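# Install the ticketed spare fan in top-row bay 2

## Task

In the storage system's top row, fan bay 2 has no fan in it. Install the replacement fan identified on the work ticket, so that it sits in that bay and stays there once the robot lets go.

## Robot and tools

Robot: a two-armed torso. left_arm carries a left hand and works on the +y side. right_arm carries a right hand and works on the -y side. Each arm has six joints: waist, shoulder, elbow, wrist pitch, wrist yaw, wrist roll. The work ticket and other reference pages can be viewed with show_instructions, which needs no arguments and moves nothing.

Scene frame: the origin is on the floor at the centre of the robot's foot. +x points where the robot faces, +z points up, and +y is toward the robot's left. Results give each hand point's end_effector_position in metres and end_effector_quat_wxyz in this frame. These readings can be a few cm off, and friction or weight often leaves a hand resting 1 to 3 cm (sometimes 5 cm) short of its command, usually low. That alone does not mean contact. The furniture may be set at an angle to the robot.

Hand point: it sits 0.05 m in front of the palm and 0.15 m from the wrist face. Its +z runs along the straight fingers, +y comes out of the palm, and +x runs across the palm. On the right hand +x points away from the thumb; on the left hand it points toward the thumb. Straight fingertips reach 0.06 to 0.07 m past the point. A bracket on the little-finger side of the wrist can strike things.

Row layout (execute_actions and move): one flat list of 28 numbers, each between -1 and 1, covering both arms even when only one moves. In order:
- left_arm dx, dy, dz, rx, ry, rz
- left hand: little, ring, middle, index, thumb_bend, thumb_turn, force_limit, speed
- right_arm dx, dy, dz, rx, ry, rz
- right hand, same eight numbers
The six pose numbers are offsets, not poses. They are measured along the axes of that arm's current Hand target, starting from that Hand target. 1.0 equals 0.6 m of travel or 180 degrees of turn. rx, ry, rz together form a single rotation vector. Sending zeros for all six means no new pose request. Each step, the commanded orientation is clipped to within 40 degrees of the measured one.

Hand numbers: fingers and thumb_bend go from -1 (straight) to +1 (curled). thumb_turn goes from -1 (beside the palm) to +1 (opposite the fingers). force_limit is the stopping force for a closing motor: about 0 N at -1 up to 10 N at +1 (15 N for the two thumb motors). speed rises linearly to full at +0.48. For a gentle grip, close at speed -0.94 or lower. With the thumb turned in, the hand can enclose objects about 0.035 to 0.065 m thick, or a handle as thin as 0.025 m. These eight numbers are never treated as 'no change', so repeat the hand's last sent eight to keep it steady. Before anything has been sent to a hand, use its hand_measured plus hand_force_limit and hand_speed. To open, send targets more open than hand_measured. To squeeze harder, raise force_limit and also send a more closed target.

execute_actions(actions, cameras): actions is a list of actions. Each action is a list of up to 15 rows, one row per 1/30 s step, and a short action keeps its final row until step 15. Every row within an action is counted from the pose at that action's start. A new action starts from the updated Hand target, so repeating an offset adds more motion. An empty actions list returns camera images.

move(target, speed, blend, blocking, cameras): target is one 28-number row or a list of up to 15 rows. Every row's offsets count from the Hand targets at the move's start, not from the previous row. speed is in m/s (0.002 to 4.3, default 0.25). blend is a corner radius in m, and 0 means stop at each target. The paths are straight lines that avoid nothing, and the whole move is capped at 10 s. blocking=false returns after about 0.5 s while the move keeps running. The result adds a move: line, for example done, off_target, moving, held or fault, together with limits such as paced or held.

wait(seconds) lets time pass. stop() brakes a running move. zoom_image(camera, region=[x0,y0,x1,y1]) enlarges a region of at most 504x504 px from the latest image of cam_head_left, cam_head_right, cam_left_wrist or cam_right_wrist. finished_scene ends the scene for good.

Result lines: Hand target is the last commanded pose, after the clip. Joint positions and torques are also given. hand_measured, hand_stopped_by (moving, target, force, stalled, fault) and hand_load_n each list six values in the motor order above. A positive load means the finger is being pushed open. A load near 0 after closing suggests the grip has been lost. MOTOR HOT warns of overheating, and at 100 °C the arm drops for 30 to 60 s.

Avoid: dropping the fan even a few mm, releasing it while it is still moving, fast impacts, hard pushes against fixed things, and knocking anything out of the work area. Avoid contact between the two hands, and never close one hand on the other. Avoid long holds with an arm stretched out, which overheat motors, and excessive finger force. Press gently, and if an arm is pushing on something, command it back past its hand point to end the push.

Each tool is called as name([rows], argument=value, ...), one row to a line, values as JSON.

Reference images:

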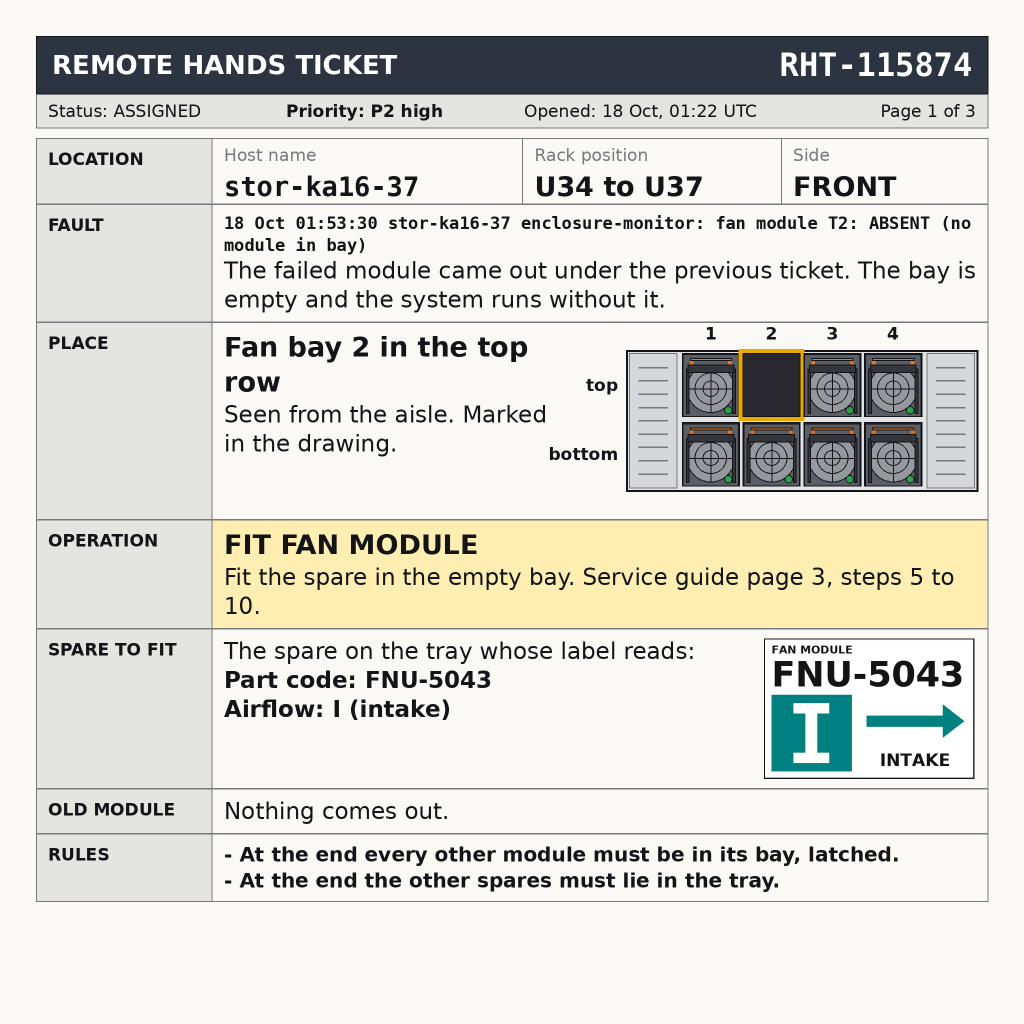

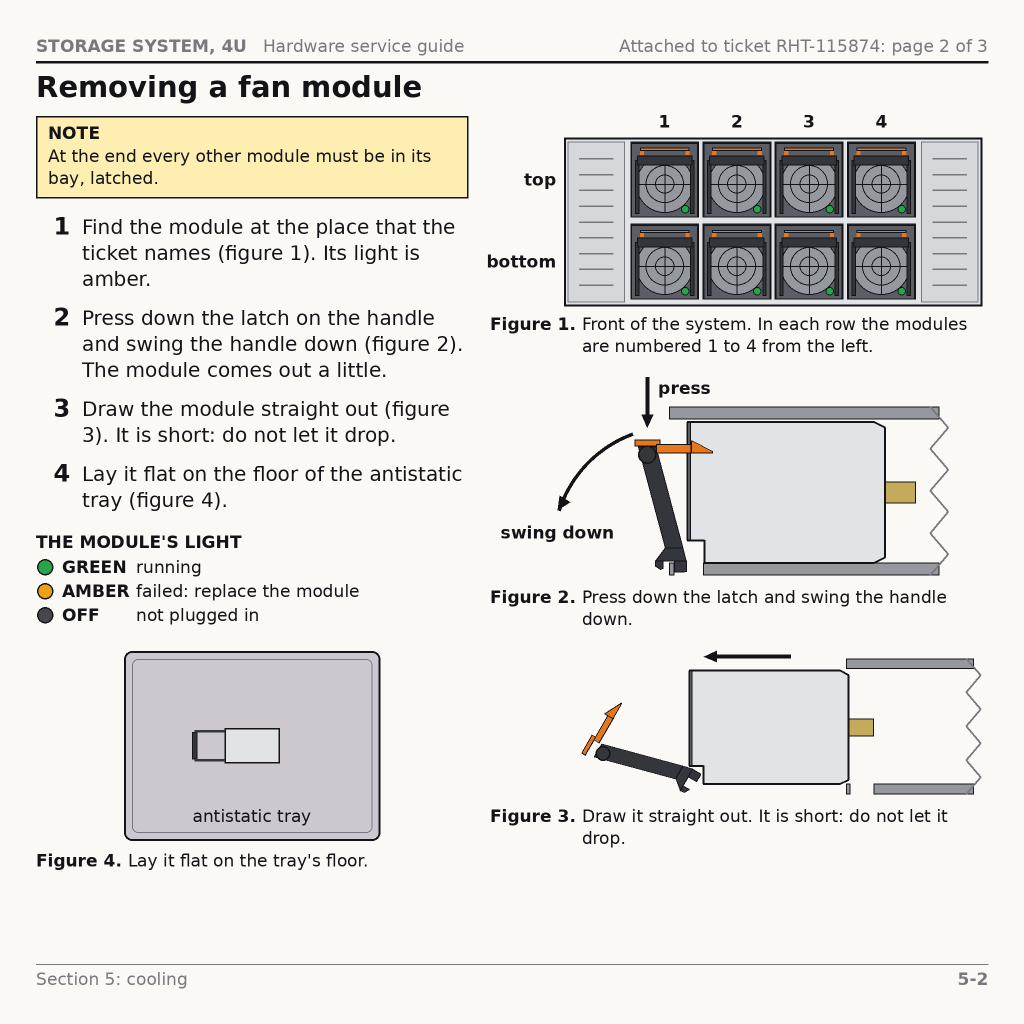

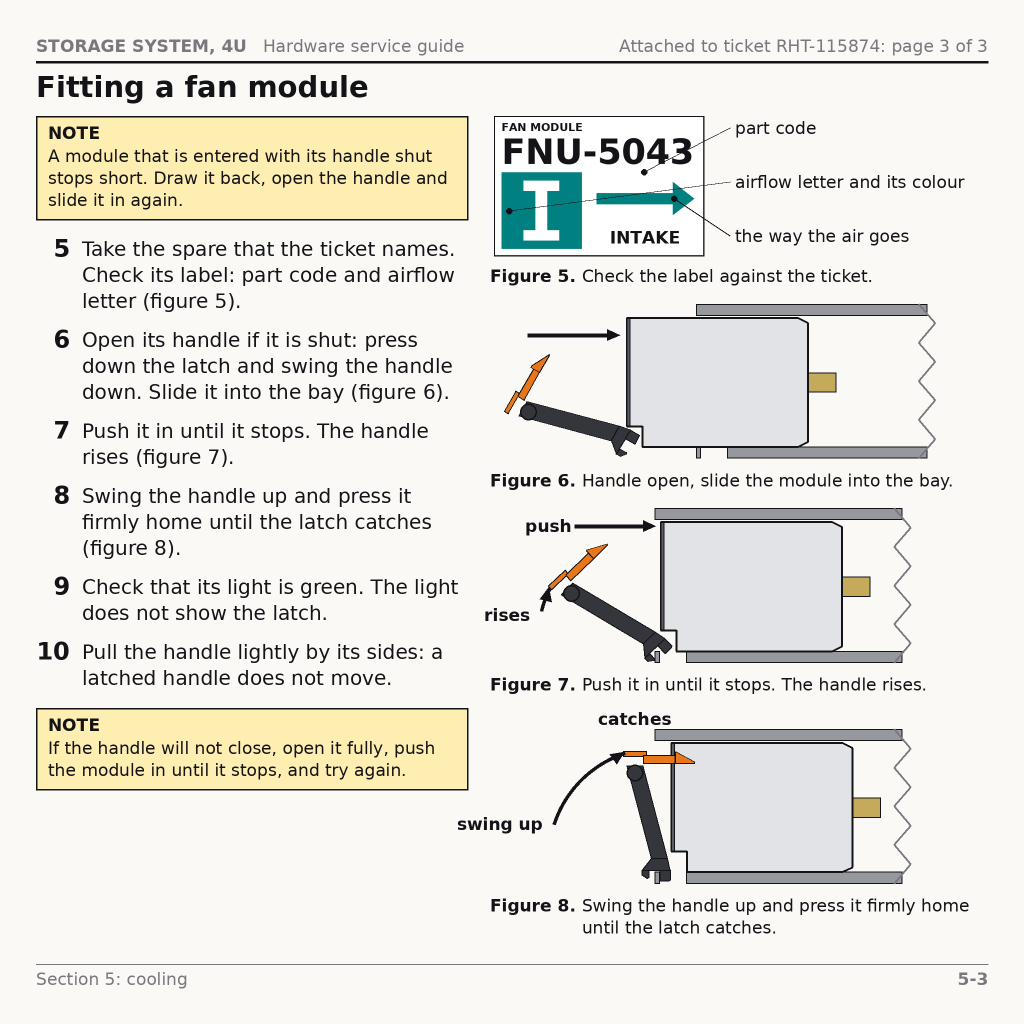

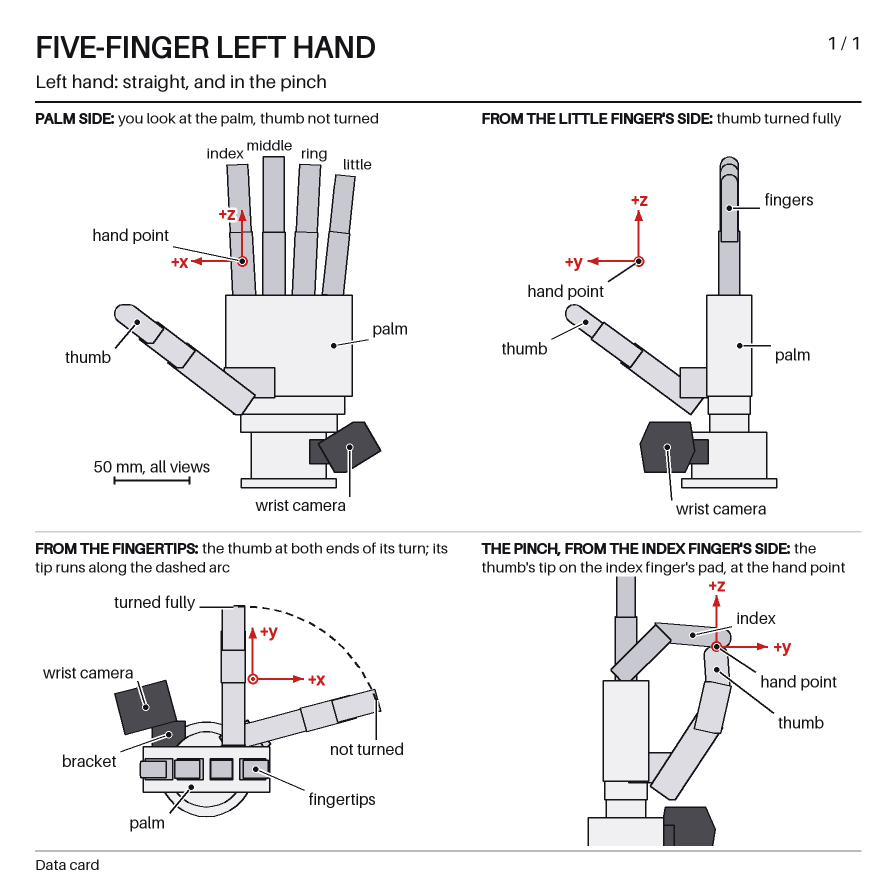

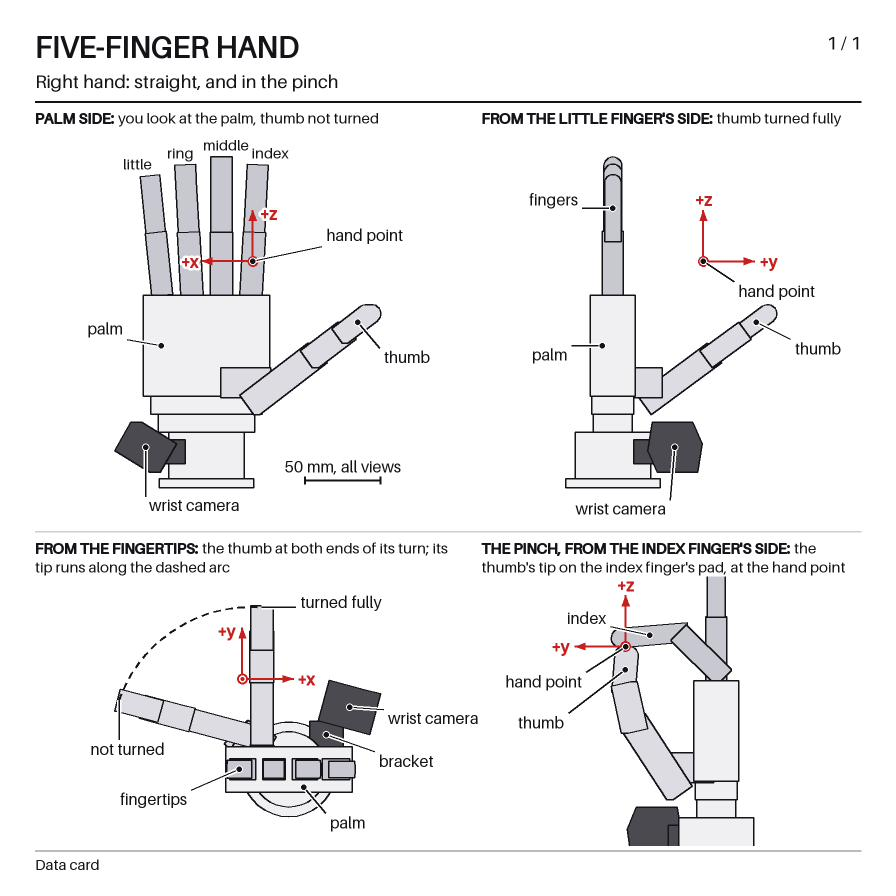

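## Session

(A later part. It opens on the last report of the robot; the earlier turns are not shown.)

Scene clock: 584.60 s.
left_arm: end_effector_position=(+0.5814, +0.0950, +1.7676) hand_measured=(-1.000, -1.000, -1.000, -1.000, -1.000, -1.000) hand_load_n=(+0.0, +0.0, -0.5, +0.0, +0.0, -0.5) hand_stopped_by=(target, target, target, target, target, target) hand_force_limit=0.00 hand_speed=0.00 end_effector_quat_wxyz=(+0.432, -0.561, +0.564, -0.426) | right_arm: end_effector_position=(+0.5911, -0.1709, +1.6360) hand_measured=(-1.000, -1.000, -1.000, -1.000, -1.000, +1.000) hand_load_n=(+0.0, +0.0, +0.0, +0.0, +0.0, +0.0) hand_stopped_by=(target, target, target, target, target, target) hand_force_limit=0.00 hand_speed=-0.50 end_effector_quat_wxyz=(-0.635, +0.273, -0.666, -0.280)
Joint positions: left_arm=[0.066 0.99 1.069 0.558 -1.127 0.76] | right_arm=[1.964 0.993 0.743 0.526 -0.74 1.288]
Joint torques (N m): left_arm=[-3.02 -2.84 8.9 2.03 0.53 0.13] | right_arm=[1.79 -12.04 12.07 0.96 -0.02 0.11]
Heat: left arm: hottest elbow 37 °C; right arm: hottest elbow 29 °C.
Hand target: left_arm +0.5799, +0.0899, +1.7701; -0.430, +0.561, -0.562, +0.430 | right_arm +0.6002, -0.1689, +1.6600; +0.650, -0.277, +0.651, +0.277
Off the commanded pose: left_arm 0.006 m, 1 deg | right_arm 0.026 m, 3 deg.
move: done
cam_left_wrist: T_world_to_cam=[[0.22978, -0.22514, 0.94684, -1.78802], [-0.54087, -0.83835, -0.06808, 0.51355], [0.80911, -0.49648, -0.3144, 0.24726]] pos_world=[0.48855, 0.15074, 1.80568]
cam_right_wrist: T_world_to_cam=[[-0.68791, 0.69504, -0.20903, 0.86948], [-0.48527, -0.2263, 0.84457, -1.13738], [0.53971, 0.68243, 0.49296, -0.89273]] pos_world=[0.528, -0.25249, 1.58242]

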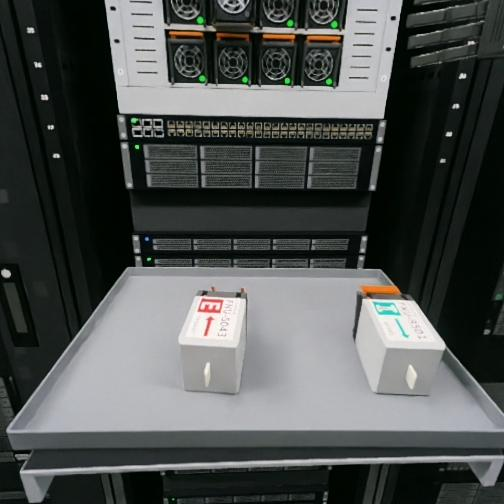

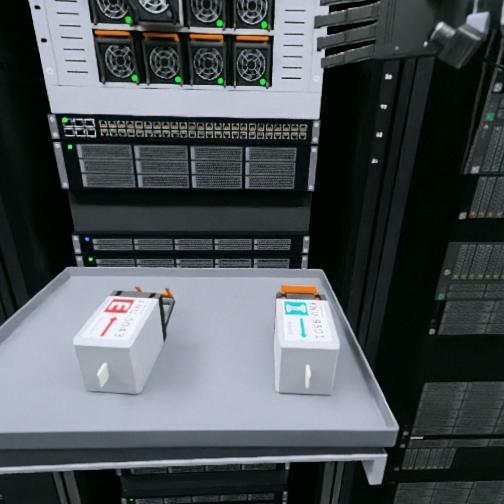

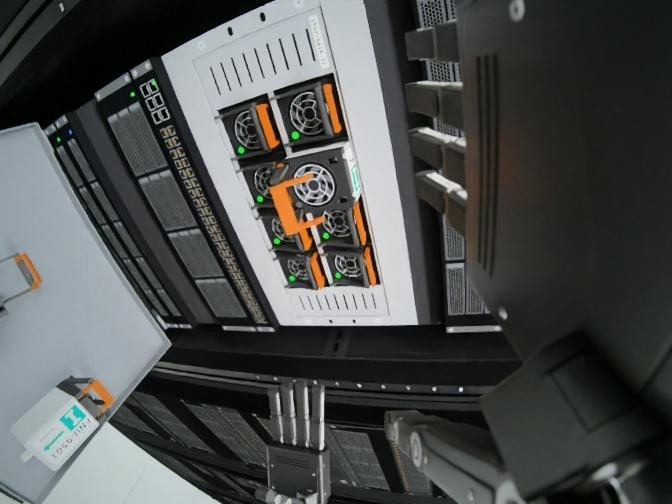

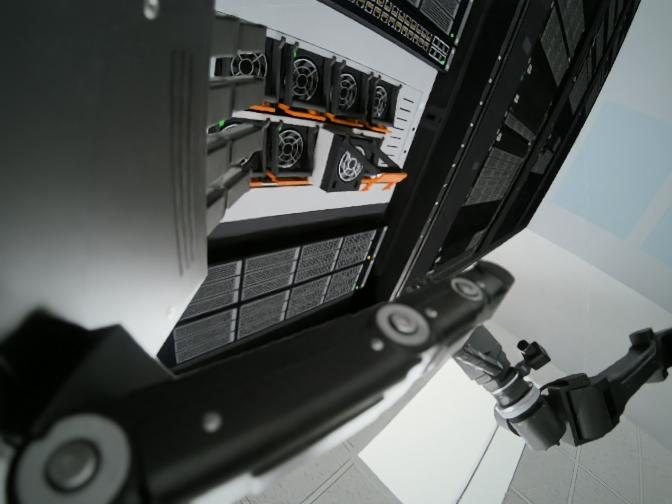

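zoom_image(camera="cam_left_wrist", region=[200, 60, 400, 300])

zoom_image(camera="cam_left_wrist", region=[370, 10, 520, 240])

Scaled by 2.100 from the camera's image (finer frame: 960x720).

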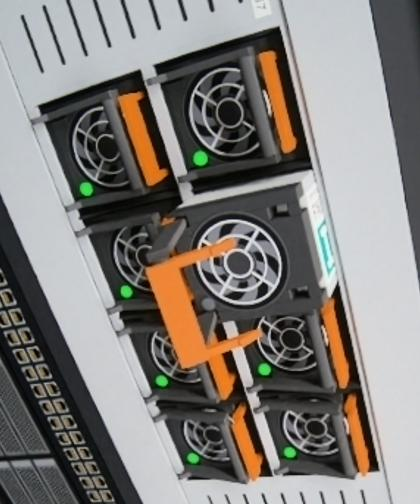

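Scaled by 2.191 from the camera's image (finer frame: 960x720).

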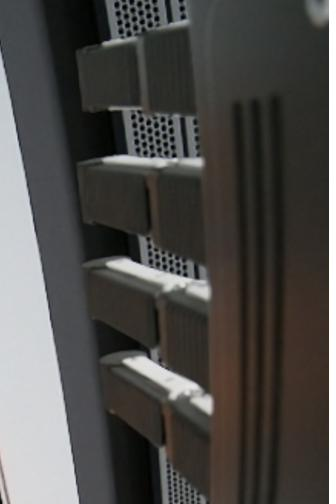

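move([
  [0.0888,-0.001,0.0688,-0.15,0,0,1,-1,-1,-1,-1,-1,0.0,0.0,0,0,0,0,0,0,-1,-1,-1,-1,-1,1,0,-0.5],
  [0.0888,0.0433,0.193,-0.15,0,0,1,-1,-1,-1,-1,-1,0.0,0.0,0,0,0,0,0,0,-1,-1,-1,-1,-1,1,0,-0.5],
], speed=[0.2,0.12], cameras=["all"])

zoom_image(camera="cam_right_wrist", region=[280, 60, 480, 230])

Scene clock: 594.50 s.
left_arm: end_effector_position=(+0.6677, +0.0348, +1.7011) hand_measured=(+1.000, -1.000, -1.000, -1.000, -1.000, -1.000) hand_load_n=(+0.0, +0.0, +0.0, +0.0, +0.0, +0.0) hand_stopped_by=(target, target, target, target, target, target) hand_force_limit=0.00 hand_speed=0.00 end_effector_quat_wxyz=(-0.283, +0.638, -0.661, +0.275) | right_arm: end_effector_position=(+0.5911, -0.1709, +1.6360) hand_measured=(-1.000, -1.000, -1.000, -1.000, -1.000, +1.000) hand_load_n=(+0.0, +0.0, +0.0, +0.0, +0.0, +0.0) hand_stopped_by=(target, target, target, target, target, target) hand_force_limit=0.00 hand_speed=-0.50 end_effector_quat_wxyz=(-0.635, +0.273, -0.666, -0.280)
Joint positions: left_arm=[0.31 1.379 1.769 -0.817 -0.99 -0.169] | right_arm=[1.964 0.993 0.743 0.526 -0.74 1.288]
Joint torques (N m): left_arm=[-4.31 -9.58 12.86 2.74 -0.01 0.2] | right_arm=[1.96 -12.04 11.89 0.98 -0.01 0.12]
Heat: left arm: hottest elbow 36 °C; right arm: hottest elbow 29 °C.
Hand target: left_arm +0.6849, +0.0366, +1.7149; -0.287, +0.646, -0.646, +0.287 | right_arm +0.6002, -0.1689, +1.6600; +0.650, -0.277, +0.651, +0.277
Off the commanded pose: left_arm 0.022 m, 2 deg | right_arm 0.026 m, 3 deg.
move: off_target (left_arm)
cam_left_wrist: T_world_to_cam=[[0.64502, -0.24859, 0.7226, -1.65352], [-0.52686, -0.8296, 0.1849, 0.06522], [0.5535, -0.49997, -0.66608, 0.89568]] pos_world=[0.60515, 0.09087, 1.77937]
cam_right_wrist: T_world_to_cam=[[-0.68791, 0.69504, -0.20903, 0.86948], [-0.48527, -0.2263, 0.84457, -1.13738], [0.53971, 0.68243, 0.49296, -0.89273]] pos_world=[0.528, -0.25249, 1.58242]

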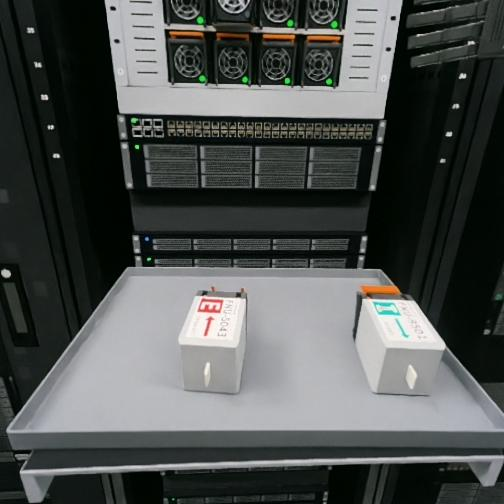

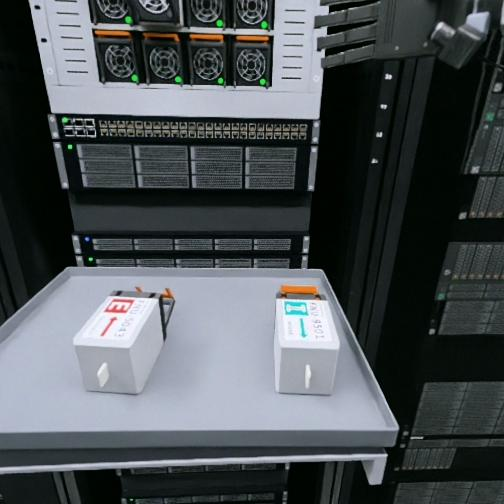

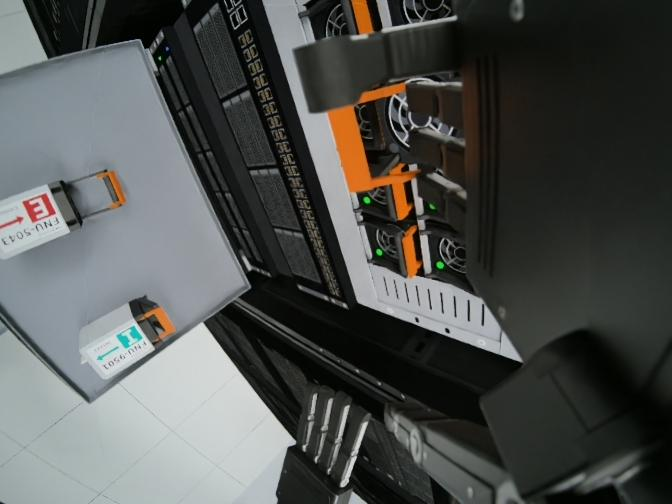

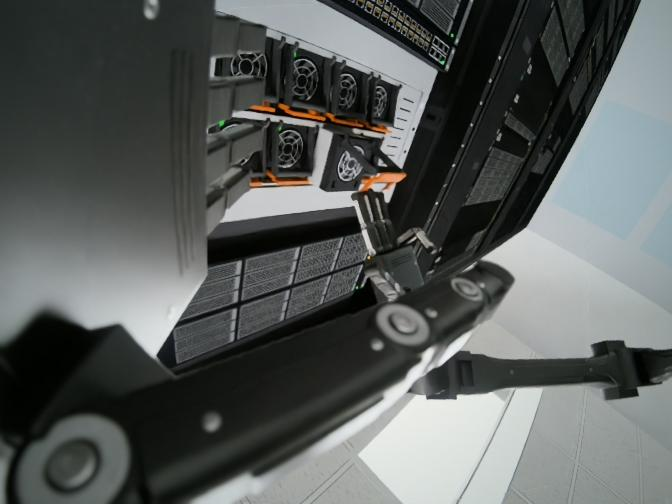

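Scaled by 2.520 from the camera's image (finer frame: 960x720).

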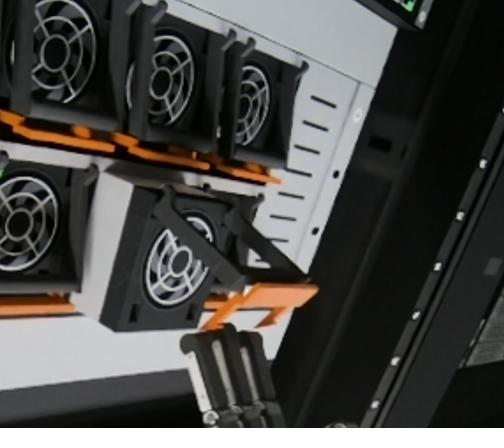

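move([
  [0,-0.0372,-0.0335,0,0,0,1,-1,-1,-1,-1,-1,0.0,0.0,0,0,0,0,0,0,-1,-1,-1,-1,-1,1,0,-0.5],
  [0,-0.065,-0.0025,0,0,0,1,-1,-1,-1,-1,-1,0.0,0.0,0,0,0,0,0,0,-1,-1,-1,-1,-1,1,0,-0.5],
  [0,-0.0377,0.022,0,0,0,1,-1,-1,-1,-1,-1,0.0,0.0,0,0,0,0,0,0,-1,-1,-1,-1,-1,1,0,-0.5],
], speed=0.1, cameras=["cam_right_wrist","cam_left_wrist"])

zoom_image(camera="cam_right_wrist", region=[280, 60, 480, 230])

Scene clock: 601.03 s.
left_arm: end_effector_position=(+0.7050, +0.0320, +1.7199) hand_measured=(+1.000, -1.000, -1.000, -1.000, -1.000, -1.000) hand_load_n=(+0.0, +0.0, +0.0, +0.0, +0.0, +0.0) hand_stopped_by=(target, target, target, target, target, target) hand_force_limit=0.00 hand_speed=0.00 end_effector_quat_wxyz=(-0.283, +0.644, -0.651, +0.283) | right_arm: end_effector_position=(+0.5911, -0.1709, +1.6360) hand_measured=(-1.000, -1.000, -1.000, -1.000, -1.000, +1.000) hand_load_n=(+0.0, +0.0, +0.0, +0.0, +0.0, -0.5) hand_stopped_by=(target, target, target, target, target, target) hand_force_limit=0.00 hand_speed=-0.50 end_effector_quat_wxyz=(-0.635, +0.273, -0.666, -0.280)
Joint positions: left_arm=[0.342 1.455 1.929 -0.859 -0.963 -0.151] | right_arm=[1.964 0.993 0.743 0.526 -0.74 1.288]
Joint torques (N m): left_arm=[-5.25 -11.69 8.64 2.48 0.04 0.19] | right_arm=[1.55 -12.28 11.86 1.06 -0.02 0.09]
Heat: left arm: hottest elbow 36 °C; right arm: hottest elbow 29 °C.
Hand target: left_arm +0.7100, +0.0366, +1.7229; -0.287, +0.646, -0.646, +0.287 | right_arm +0.6002, -0.1689, +1.6600; +0.650, -0.277, +0.651, +0.277
Off the commanded pose: left_arm 0.007 m, 1 deg | right_arm 0.026 m, 3 deg.
move: done
cam_left_wrist: T_world_to_cam=[[0.63935, -0.22535, 0.73516, -1.71012], [-0.51593, -0.83464, 0.19284, 0.0579], [0.57014, -0.50258, -0.64989, 0.84661]] pos_world=[0.64055, 0.08844, 1.79624]
cam_right_wrist: T_world_to_cam=[[-0.68791, 0.69504, -0.20903, 0.86948], [-0.48527, -0.2263, 0.84457, -1.13738], [0.53971, 0.68243, 0.49296, -0.89273]] pos_world=[0.528, -0.25249, 1.58242]
Images, in order (width x height): cam_left_wrist 672x504, cam_right_wrist 672x504.

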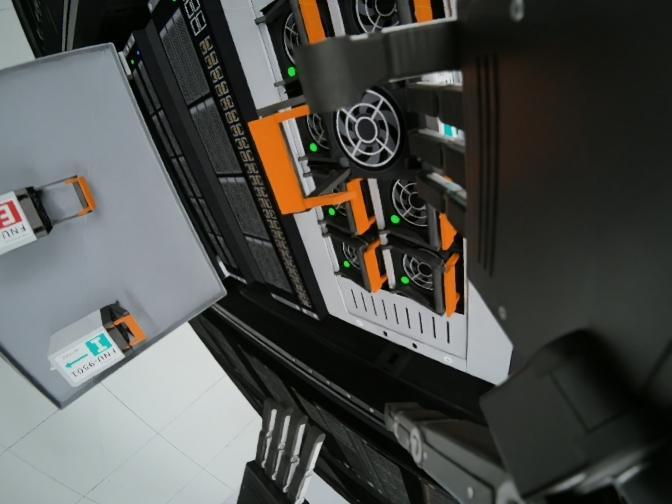

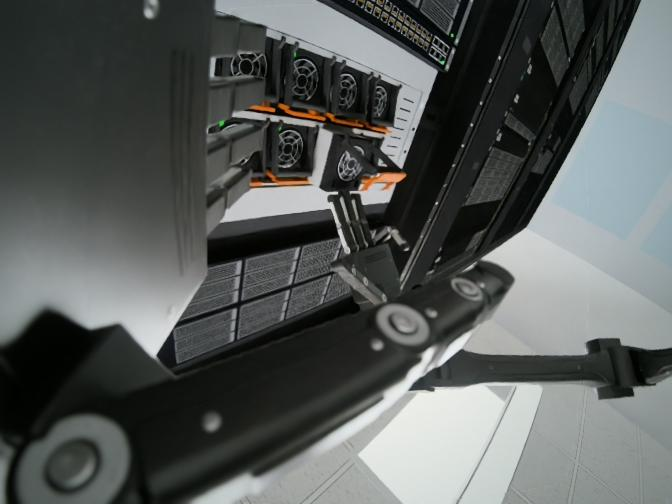

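Scaled by 2.520 from the camera's image (finer frame: 960x720).

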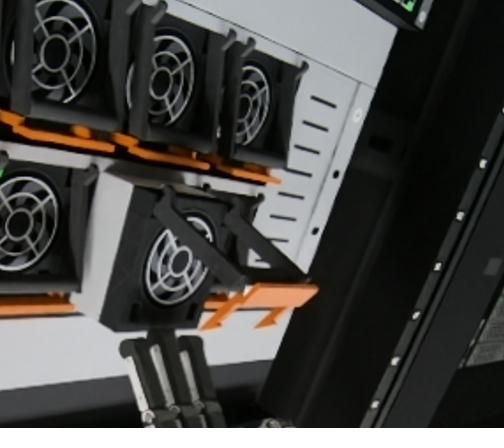

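move([
  [-0.0067,0.0252,0.0047,0,0,0,1,-1,-1,-1,-1,-1,0.0,0.0,0,0,0,0,0,0,-1,-1,-1,-1,-1,1,0,-0.5],
  [-0.0067,-0.0173,0.0517,0,0,0,1,-1,-1,-1,-1,-1,0.0,0.0,0,0,0,0,0,0,-1,-1,-1,-1,-1,1,0,-0.5],
], speed=0.05, cameras=["cam_right_wrist","cam_left_wrist"])

zoom_image(camera="cam_right_wrist", region=[280, 60, 480, 230])

Scene clock: 604.53 s.
left_arm: end_effector_position=(+0.7239, +0.0366, +1.6981) hand_measured=(+1.000, -1.000, -1.000, -1.000, -1.000, -1.000) hand_load_n=(+0.0, +0.0, -2.5, +0.0, +0.0, +0.0) hand_stopped_by=(target, target, target, target, target, target) hand_force_limit=0.00 hand_speed=0.00 end_effector_quat_wxyz=(-0.283, +0.642, -0.656, +0.280) | right_arm: end_effector_position=(+0.5911, -0.1709, +1.6360) hand_measured=(-1.000, -1.000, -1.000, -1.000, -1.000, +1.000) hand_load_n=(+0.0, +0.0, +0.0, +0.0, +0.0, +0.0) hand_stopped_by=(target, target, target, target, target, target) hand_force_limit=0.00 hand_speed=-0.50 end_effector_quat_wxyz=(-0.635, +0.273, -0.666, -0.280)
Joint positions: left_arm=[0.398 1.475 1.925 -0.816 -0.909 -0.113] | right_arm=[1.964 0.993 0.743 0.526 -0.74 1.288]
Joint torques (N m): left_arm=[-4.84 -10.46 13.45 1.88 0.21 0.21] | right_arm=[2.02 -11.99 11.9 1.02 0.01 0.11]
Heat: left arm: hottest elbow 36 °C; right arm: hottest elbow 29 °C.
Hand target: left_arm +0.7398, +0.0406, +1.7098; -0.287, +0.646, -0.646, +0.287 | right_arm +0.6002, -0.1689, +1.6600; +0.650, -0.277, +0.651, +0.277
Off the commanded pose: left_arm 0.020 m, 2 deg | right_arm 0.026 m, 3 deg.
move: off_target (left_arm)
cam_left_wrist: T_world_to_cam=[[0.64124, -0.2354, 0.73034, -1.69803], [-0.52133, -0.83203, 0.18956, 0.08504], [0.56304, -0.5023, -0.65626, 0.83996]] pos_world=[0.66025, 0.09295, 1.77525]
cam_right_wrist: T_world_to_cam=[[-0.68791, 0.69504, -0.20903, 0.86948], [-0.48527, -0.2263, 0.84457, -1.13738], [0.53971, 0.68243, 0.49296, -0.89273]] pos_world=[0.528, -0.25249, 1.58242]
Images, in order (width x height): cam_left_wrist 672x504, cam_right_wrist 672x504.

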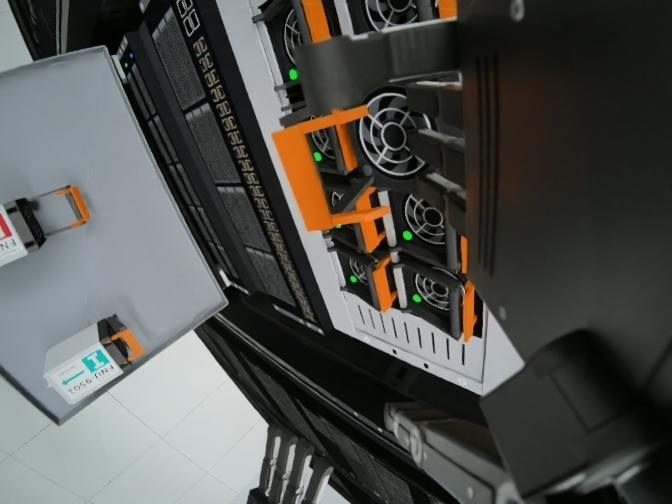

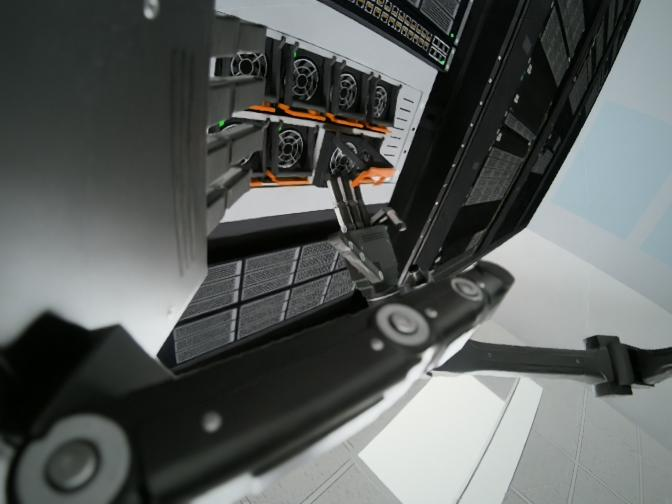

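Scaled by 2.520 from the camera's image (finer frame: 960x720).

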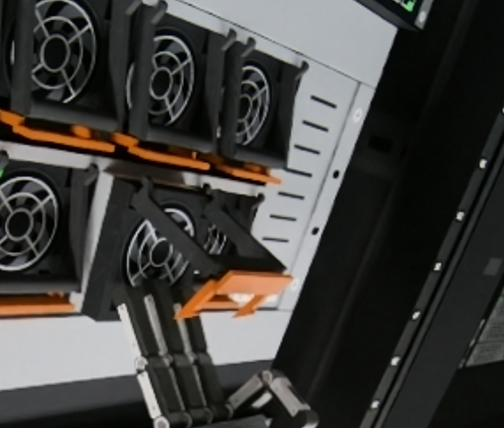

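move(target=[0.0017,-0.0409,0.0305,0,0,0,1,-1,-1,-1,-1,-1,0.0,0.0,0,0,0,0,0,0,-1,-1,-1,-1,-1,1,0,-0.5], speed=0.04, cameras=["cam_right_wrist","cam_left_wrist"])

zoom_image(camera="cam_right_wrist", region=[280, 60, 480, 230])

Scene clock: 606.80 s.
left_arm: end_effector_position=(+0.7522, +0.0367, +1.7001) hand_measured=(+1.000, -1.000, -1.000, -1.000, -1.000, -1.000) hand_load_n=(+0.5, +0.0, -4.5, +0.0, +0.0, -0.5) hand_stopped_by=(target, target, target, target, target, target) hand_force_limit=0.00 hand_speed=0.00 end_effector_quat_wxyz=(-0.284, +0.640, -0.660, +0.273) | right_arm: end_effector_position=(+0.5911, -0.1709, +1.6360) hand_measured=(-1.000, -1.000, -1.000, -1.000, -1.000, +1.000) hand_load_n=(+0.0, +0.0, +0.0, +0.0, +0.0, +0.0) hand_stopped_by=(target, target, target, target, target, target) hand_force_limit=0.00 hand_speed=-0.50 end_effector_quat_wxyz=(-0.635, +0.273, -0.666, -0.280)
Joint positions: left_arm=[0.432 1.553 2.067 -0.88 -0.883 -0.094] | right_arm=[1.964 0.993 0.743 0.526 -0.74 1.288]
Joint torques (N m): left_arm=[-5.89 -12.22 14.22 2.17 0.38 0.19] | right_arm=[1.61 -12.4 11.82 0.96 -0.03 0.08]
Heat: left arm: hottest elbow 36 °C; right arm: hottest elbow 29 °C.
Hand target: left_arm +0.7699, +0.0397, +1.7157; -0.287, +0.646, -0.646, +0.287 | right_arm +0.6002, -0.1689, +1.6600; +0.650, -0.277, +0.651, +0.277
Off the commanded pose: left_arm 0.024 m, 2 deg | right_arm 0.026 m, 3 deg.
move: off_target (left_arm)
cam_left_wrist: T_world_to_cam=[[0.6474, -0.24727, 0.72093, -1.70568], [-0.52236, -0.83276, 0.18346, 0.11069], [0.55499, -0.49536, -0.66829, 0.85159]] pos_world=[0.68945, 0.09226, 1.77847]
cam_right_wrist: T_world_to_cam=[[-0.68791, 0.69504, -0.20903, 0.86948], [-0.48527, -0.2263, 0.84457, -1.13738], [0.53971, 0.68243, 0.49296, -0.89273]] pos_world=[0.528, -0.25249, 1.58242]
Images, in order (width x height): cam_left_wrist 672x504, cam_right_wrist 672x504.

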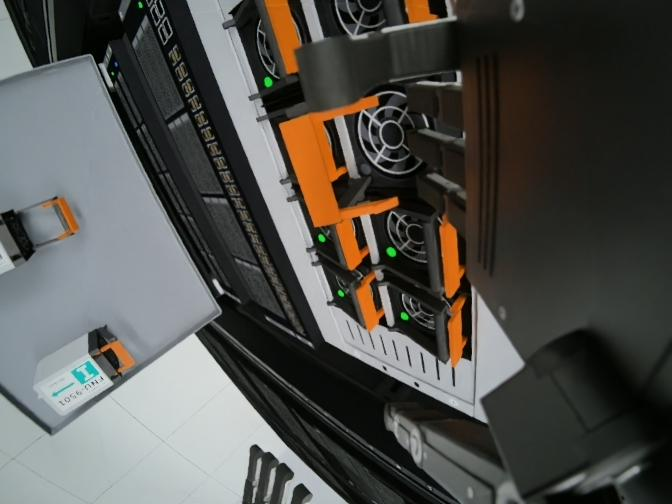

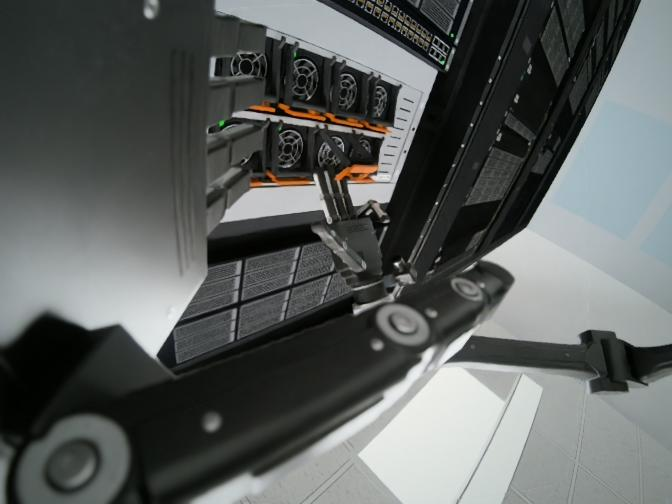

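Scaled by 2.520 from the camera's image (finer frame: 960x720).

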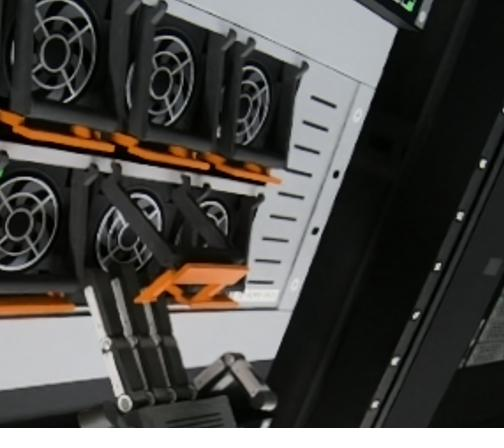

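zoom_image(camera="cam_right_wrist", region=[300, 120, 400, 205])

zoom_image(camera="cam_left_wrist", region=[240, 20, 500, 220])

Scaled by 5.040 from the camera's image (finer frame: 960x720).

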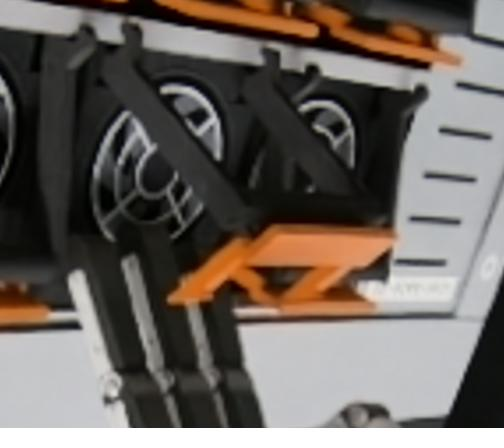

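Scaled by 1.938 from the camera's image (finer frame: 960x720).

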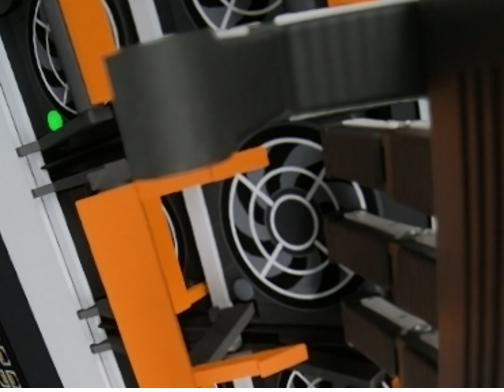

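move(target=[0.0017,-0.0303,0.0145,0,0,0,1,-1,-1,-1,-1,-1,0.0,0.0,0,0,0,0,0,0,-1,-1,-1,-1,-1,1,0,-0.5], speed=0.04, cameras=["cam_right_wrist","cam_left_wrist"])

zoom_image(camera="cam_right_wrist", region=[280, 100, 400, 205])

zoom_image(camera="cam_left_wrist", region=[240, 20, 500, 220])

Scene clock: 609.60 s.
left_arm: end_effector_position=(+0.7560, +0.0389, +1.7037) hand_measured=(+1.000, -1.000, -0.998, -1.000, -1.000, -1.000) hand_load_n=(+0.5, +0.0, -14.0, +0.0, +0.0, +0.0) hand_stopped_by=(target, target, target, target, target, target) hand_force_limit=0.00 hand_speed=0.00 end_effector_quat_wxyz=(-0.282, +0.630, -0.677, +0.257) | right_arm: end_effector_position=(+0.5911, -0.1709, +1.6360) hand_measured=(-1.000, -1.000, -1.000, -1.000, -1.000, +1.000) hand_load_n=(+0.0, +0.0, +0.0, +0.0, +0.0, -0.5) hand_stopped_by=(target, target, target, target, target, target) hand_force_limit=0.00 hand_speed=-0.50 end_effector_quat_wxyz=(-0.635, +0.273, -0.666, -0.280)
Joint positions: left_arm=[0.435 1.595 2.158 -0.971 -0.88 -0.083] | right_arm=[1.964 0.993 0.743 0.526 -0.74 1.288]
Joint torques (N m): left_arm=[-4.84 -11.58 15.84 3.85 0.75 0.15] | right_arm=[1.79 -12.16 11.93 1.14 -0.01 0.09]
Heat: left arm: hottest elbow 36 °C; right arm: hottest elbow 29 °C.
Hand target: left_arm +0.7886, +0.0388, +1.7236; -0.287, +0.646, -0.646, +0.287 | right_arm +0.6002, -0.1689, +1.6600; +0.650, -0.277, +0.651, +0.277
Off the commanded pose: left_arm 0.038 m, 5 deg | right_arm 0.026 m, 3 deg.
move: off_target (left_arm)
cam_left_wrist: T_world_to_cam=[[0.65913, -0.2882, 0.69461, -1.67269], [-0.5401, -0.82413, 0.17058, 0.14884], [0.52329, -0.4876, -0.69886, 0.92885]] pos_world=[0.69686, 0.09351, 1.78562]
cam_right_wrist: T_world_to_cam=[[-0.68791, 0.69504, -0.20903, 0.86948], [-0.48527, -0.2263, 0.84457, -1.13738], [0.53971, 0.68243, 0.49296, -0.89273]] pos_world=[0.528, -0.25249, 1.58242]
Images, in order (width x height): cam_left_wrist 672x504, cam_right_wrist 672x504.

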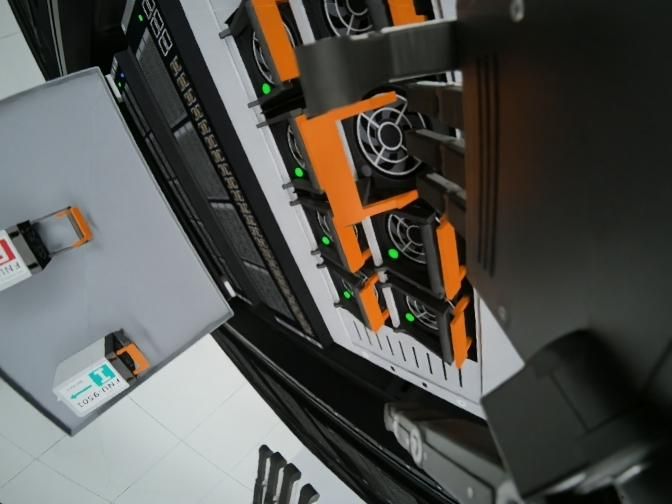

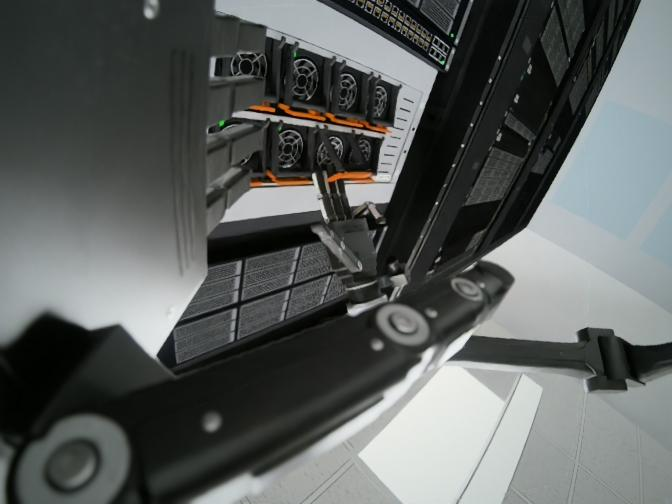

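Scaled by 4.200 from the camera's image (finer frame: 960x720).

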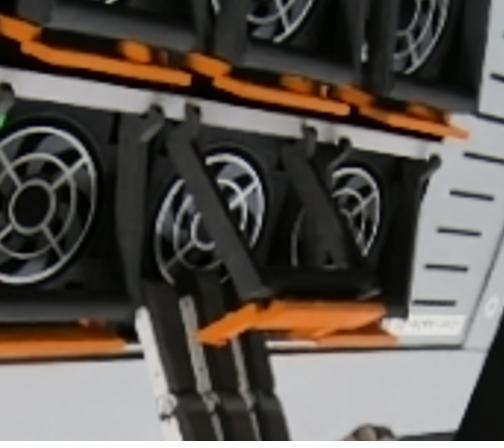

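Scaled by 1.938 from the camera's image (finer frame: 960x720).

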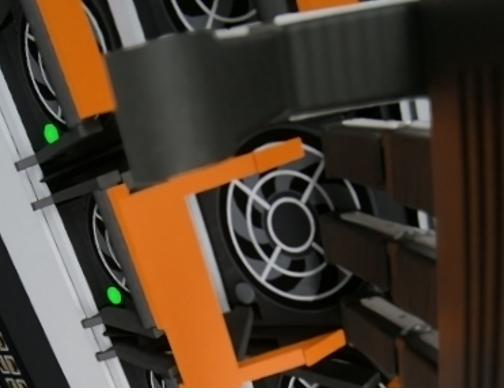

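move([
  [0,0.013,-0.0892,0,0,0,1,-1,-1,-1,-1,-1,0.0,0.0,0,0,0,0,0,0,-1,-1,-1,-1,-1,1,0,-0.5],
  [-0.0833,0.1128,-0.3245,0,0,0,1,-1,-1,-1,-1,-1,0.0,0.0,0,0,0,0,0,0,-1,-1,-1,-1,-1,1,0,-0.5],
], speed=[0.1,0.2], cameras=["all"])

zoom_image(camera="cam_right_wrist", region=[280, 100, 400, 205])

zoom_image(camera="cam_head_left", region=[165, 0, 285, 60])

Scene clock: 616.70 s.
left_arm: end_effector_position=(+0.6020, +0.0923, +1.8025) hand_measured=(+1.000, -1.000, -1.000, -1.000, -1.000, -1.000) hand_load_n=(+0.0, +0.0, +0.0, +0.0, +0.0, +0.0) hand_stopped_by=(target, target, target, target, target, target) hand_force_limit=0.00 hand_speed=0.00 end_effector_quat_wxyz=(-0.289, +0.647, -0.645, +0.286) | right_arm: end_effector_position=(+0.5911, -0.1709, +1.6360) hand_measured=(-1.000, -1.000, -1.000, -1.000, -1.000, +1.000) hand_load_n=(+0.0, -0.5, +0.0, +0.0, +0.0, +0.0) hand_stopped_by=(target, target, target, target, target, target) hand_force_limit=0.00 hand_speed=-0.50 end_effector_quat_wxyz=(-0.635, +0.273, -0.666, -0.280)
Joint positions: left_arm=[0.115 1.239 1.836 -1.147 -1.179 -0.355] | right_arm=[1.964 0.993 0.743 0.526 -0.74 1.288]
Joint torques (N m): left_arm=[-5.19 -5.54 8.14 1.28 -0.33 0.03] | right_arm=[1.55 -11.75 11.69 1.03 -0.02 0.11]
Heat: left arm: hottest elbow 36 °C; right arm: hottest elbow 29 °C.
Hand target: left_arm +0.5988, +0.0887, +1.8038; -0.287, +0.646, -0.646, +0.287 | right_arm +0.6002, -0.1689, +1.6600; +0.650, -0.277, +0.651, +0.277
Off the commanded pose: left_arm 0.005 m, 0 deg | right_arm 0.026 m, 3 deg.
move: done
cam_left_wrist: T_world_to_cam=[[0.63193, -0.21503, 0.7446, -1.70488], [-0.50729, -0.8411, 0.18762, 0.04391], [0.58594, -0.49629, -0.6406, 0.96254]] pos_world=[0.53565, 0.14803, 1.87782]
cam_right_wrist: T_world_to_cam=[[-0.68791, 0.69504, -0.20903, 0.86948], [-0.48527, -0.2263, 0.84457, -1.13738], [0.53971, 0.68243, 0.49296, -0.89273]] pos_world=[0.528, -0.25249, 1.58242]

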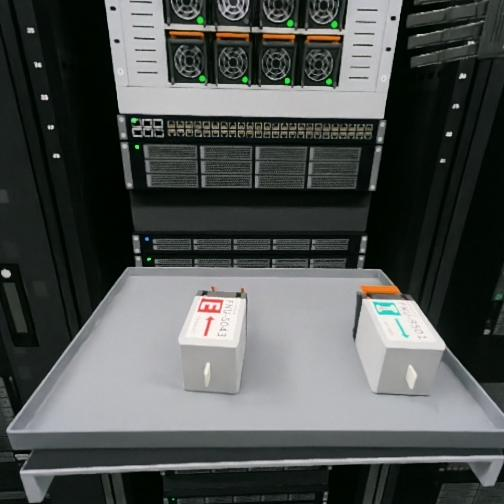

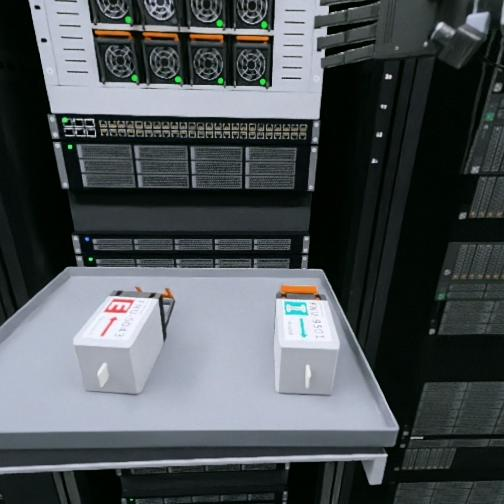

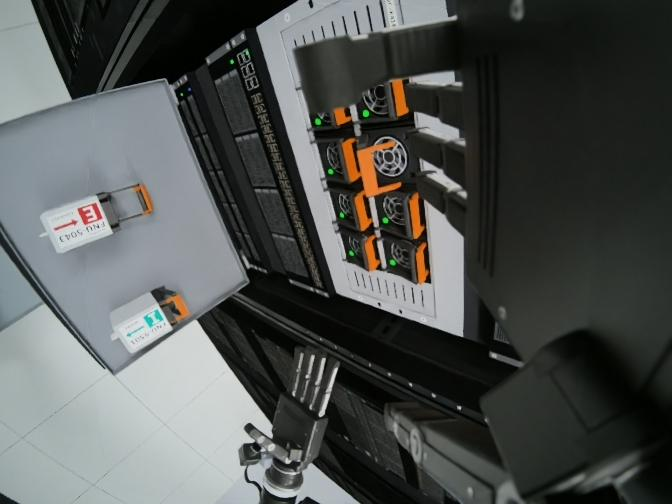

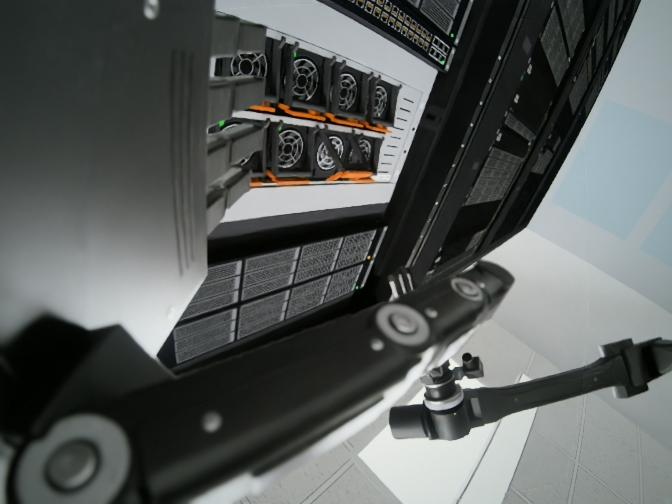

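Scaled by 4.200 from the camera's image (finer frame: 960x720).

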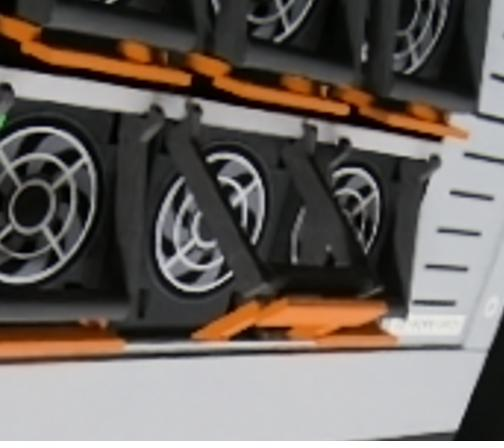

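Scaled by 4.200 from the camera's image (finer frame: 720x720).

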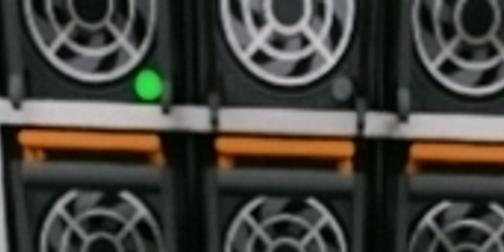

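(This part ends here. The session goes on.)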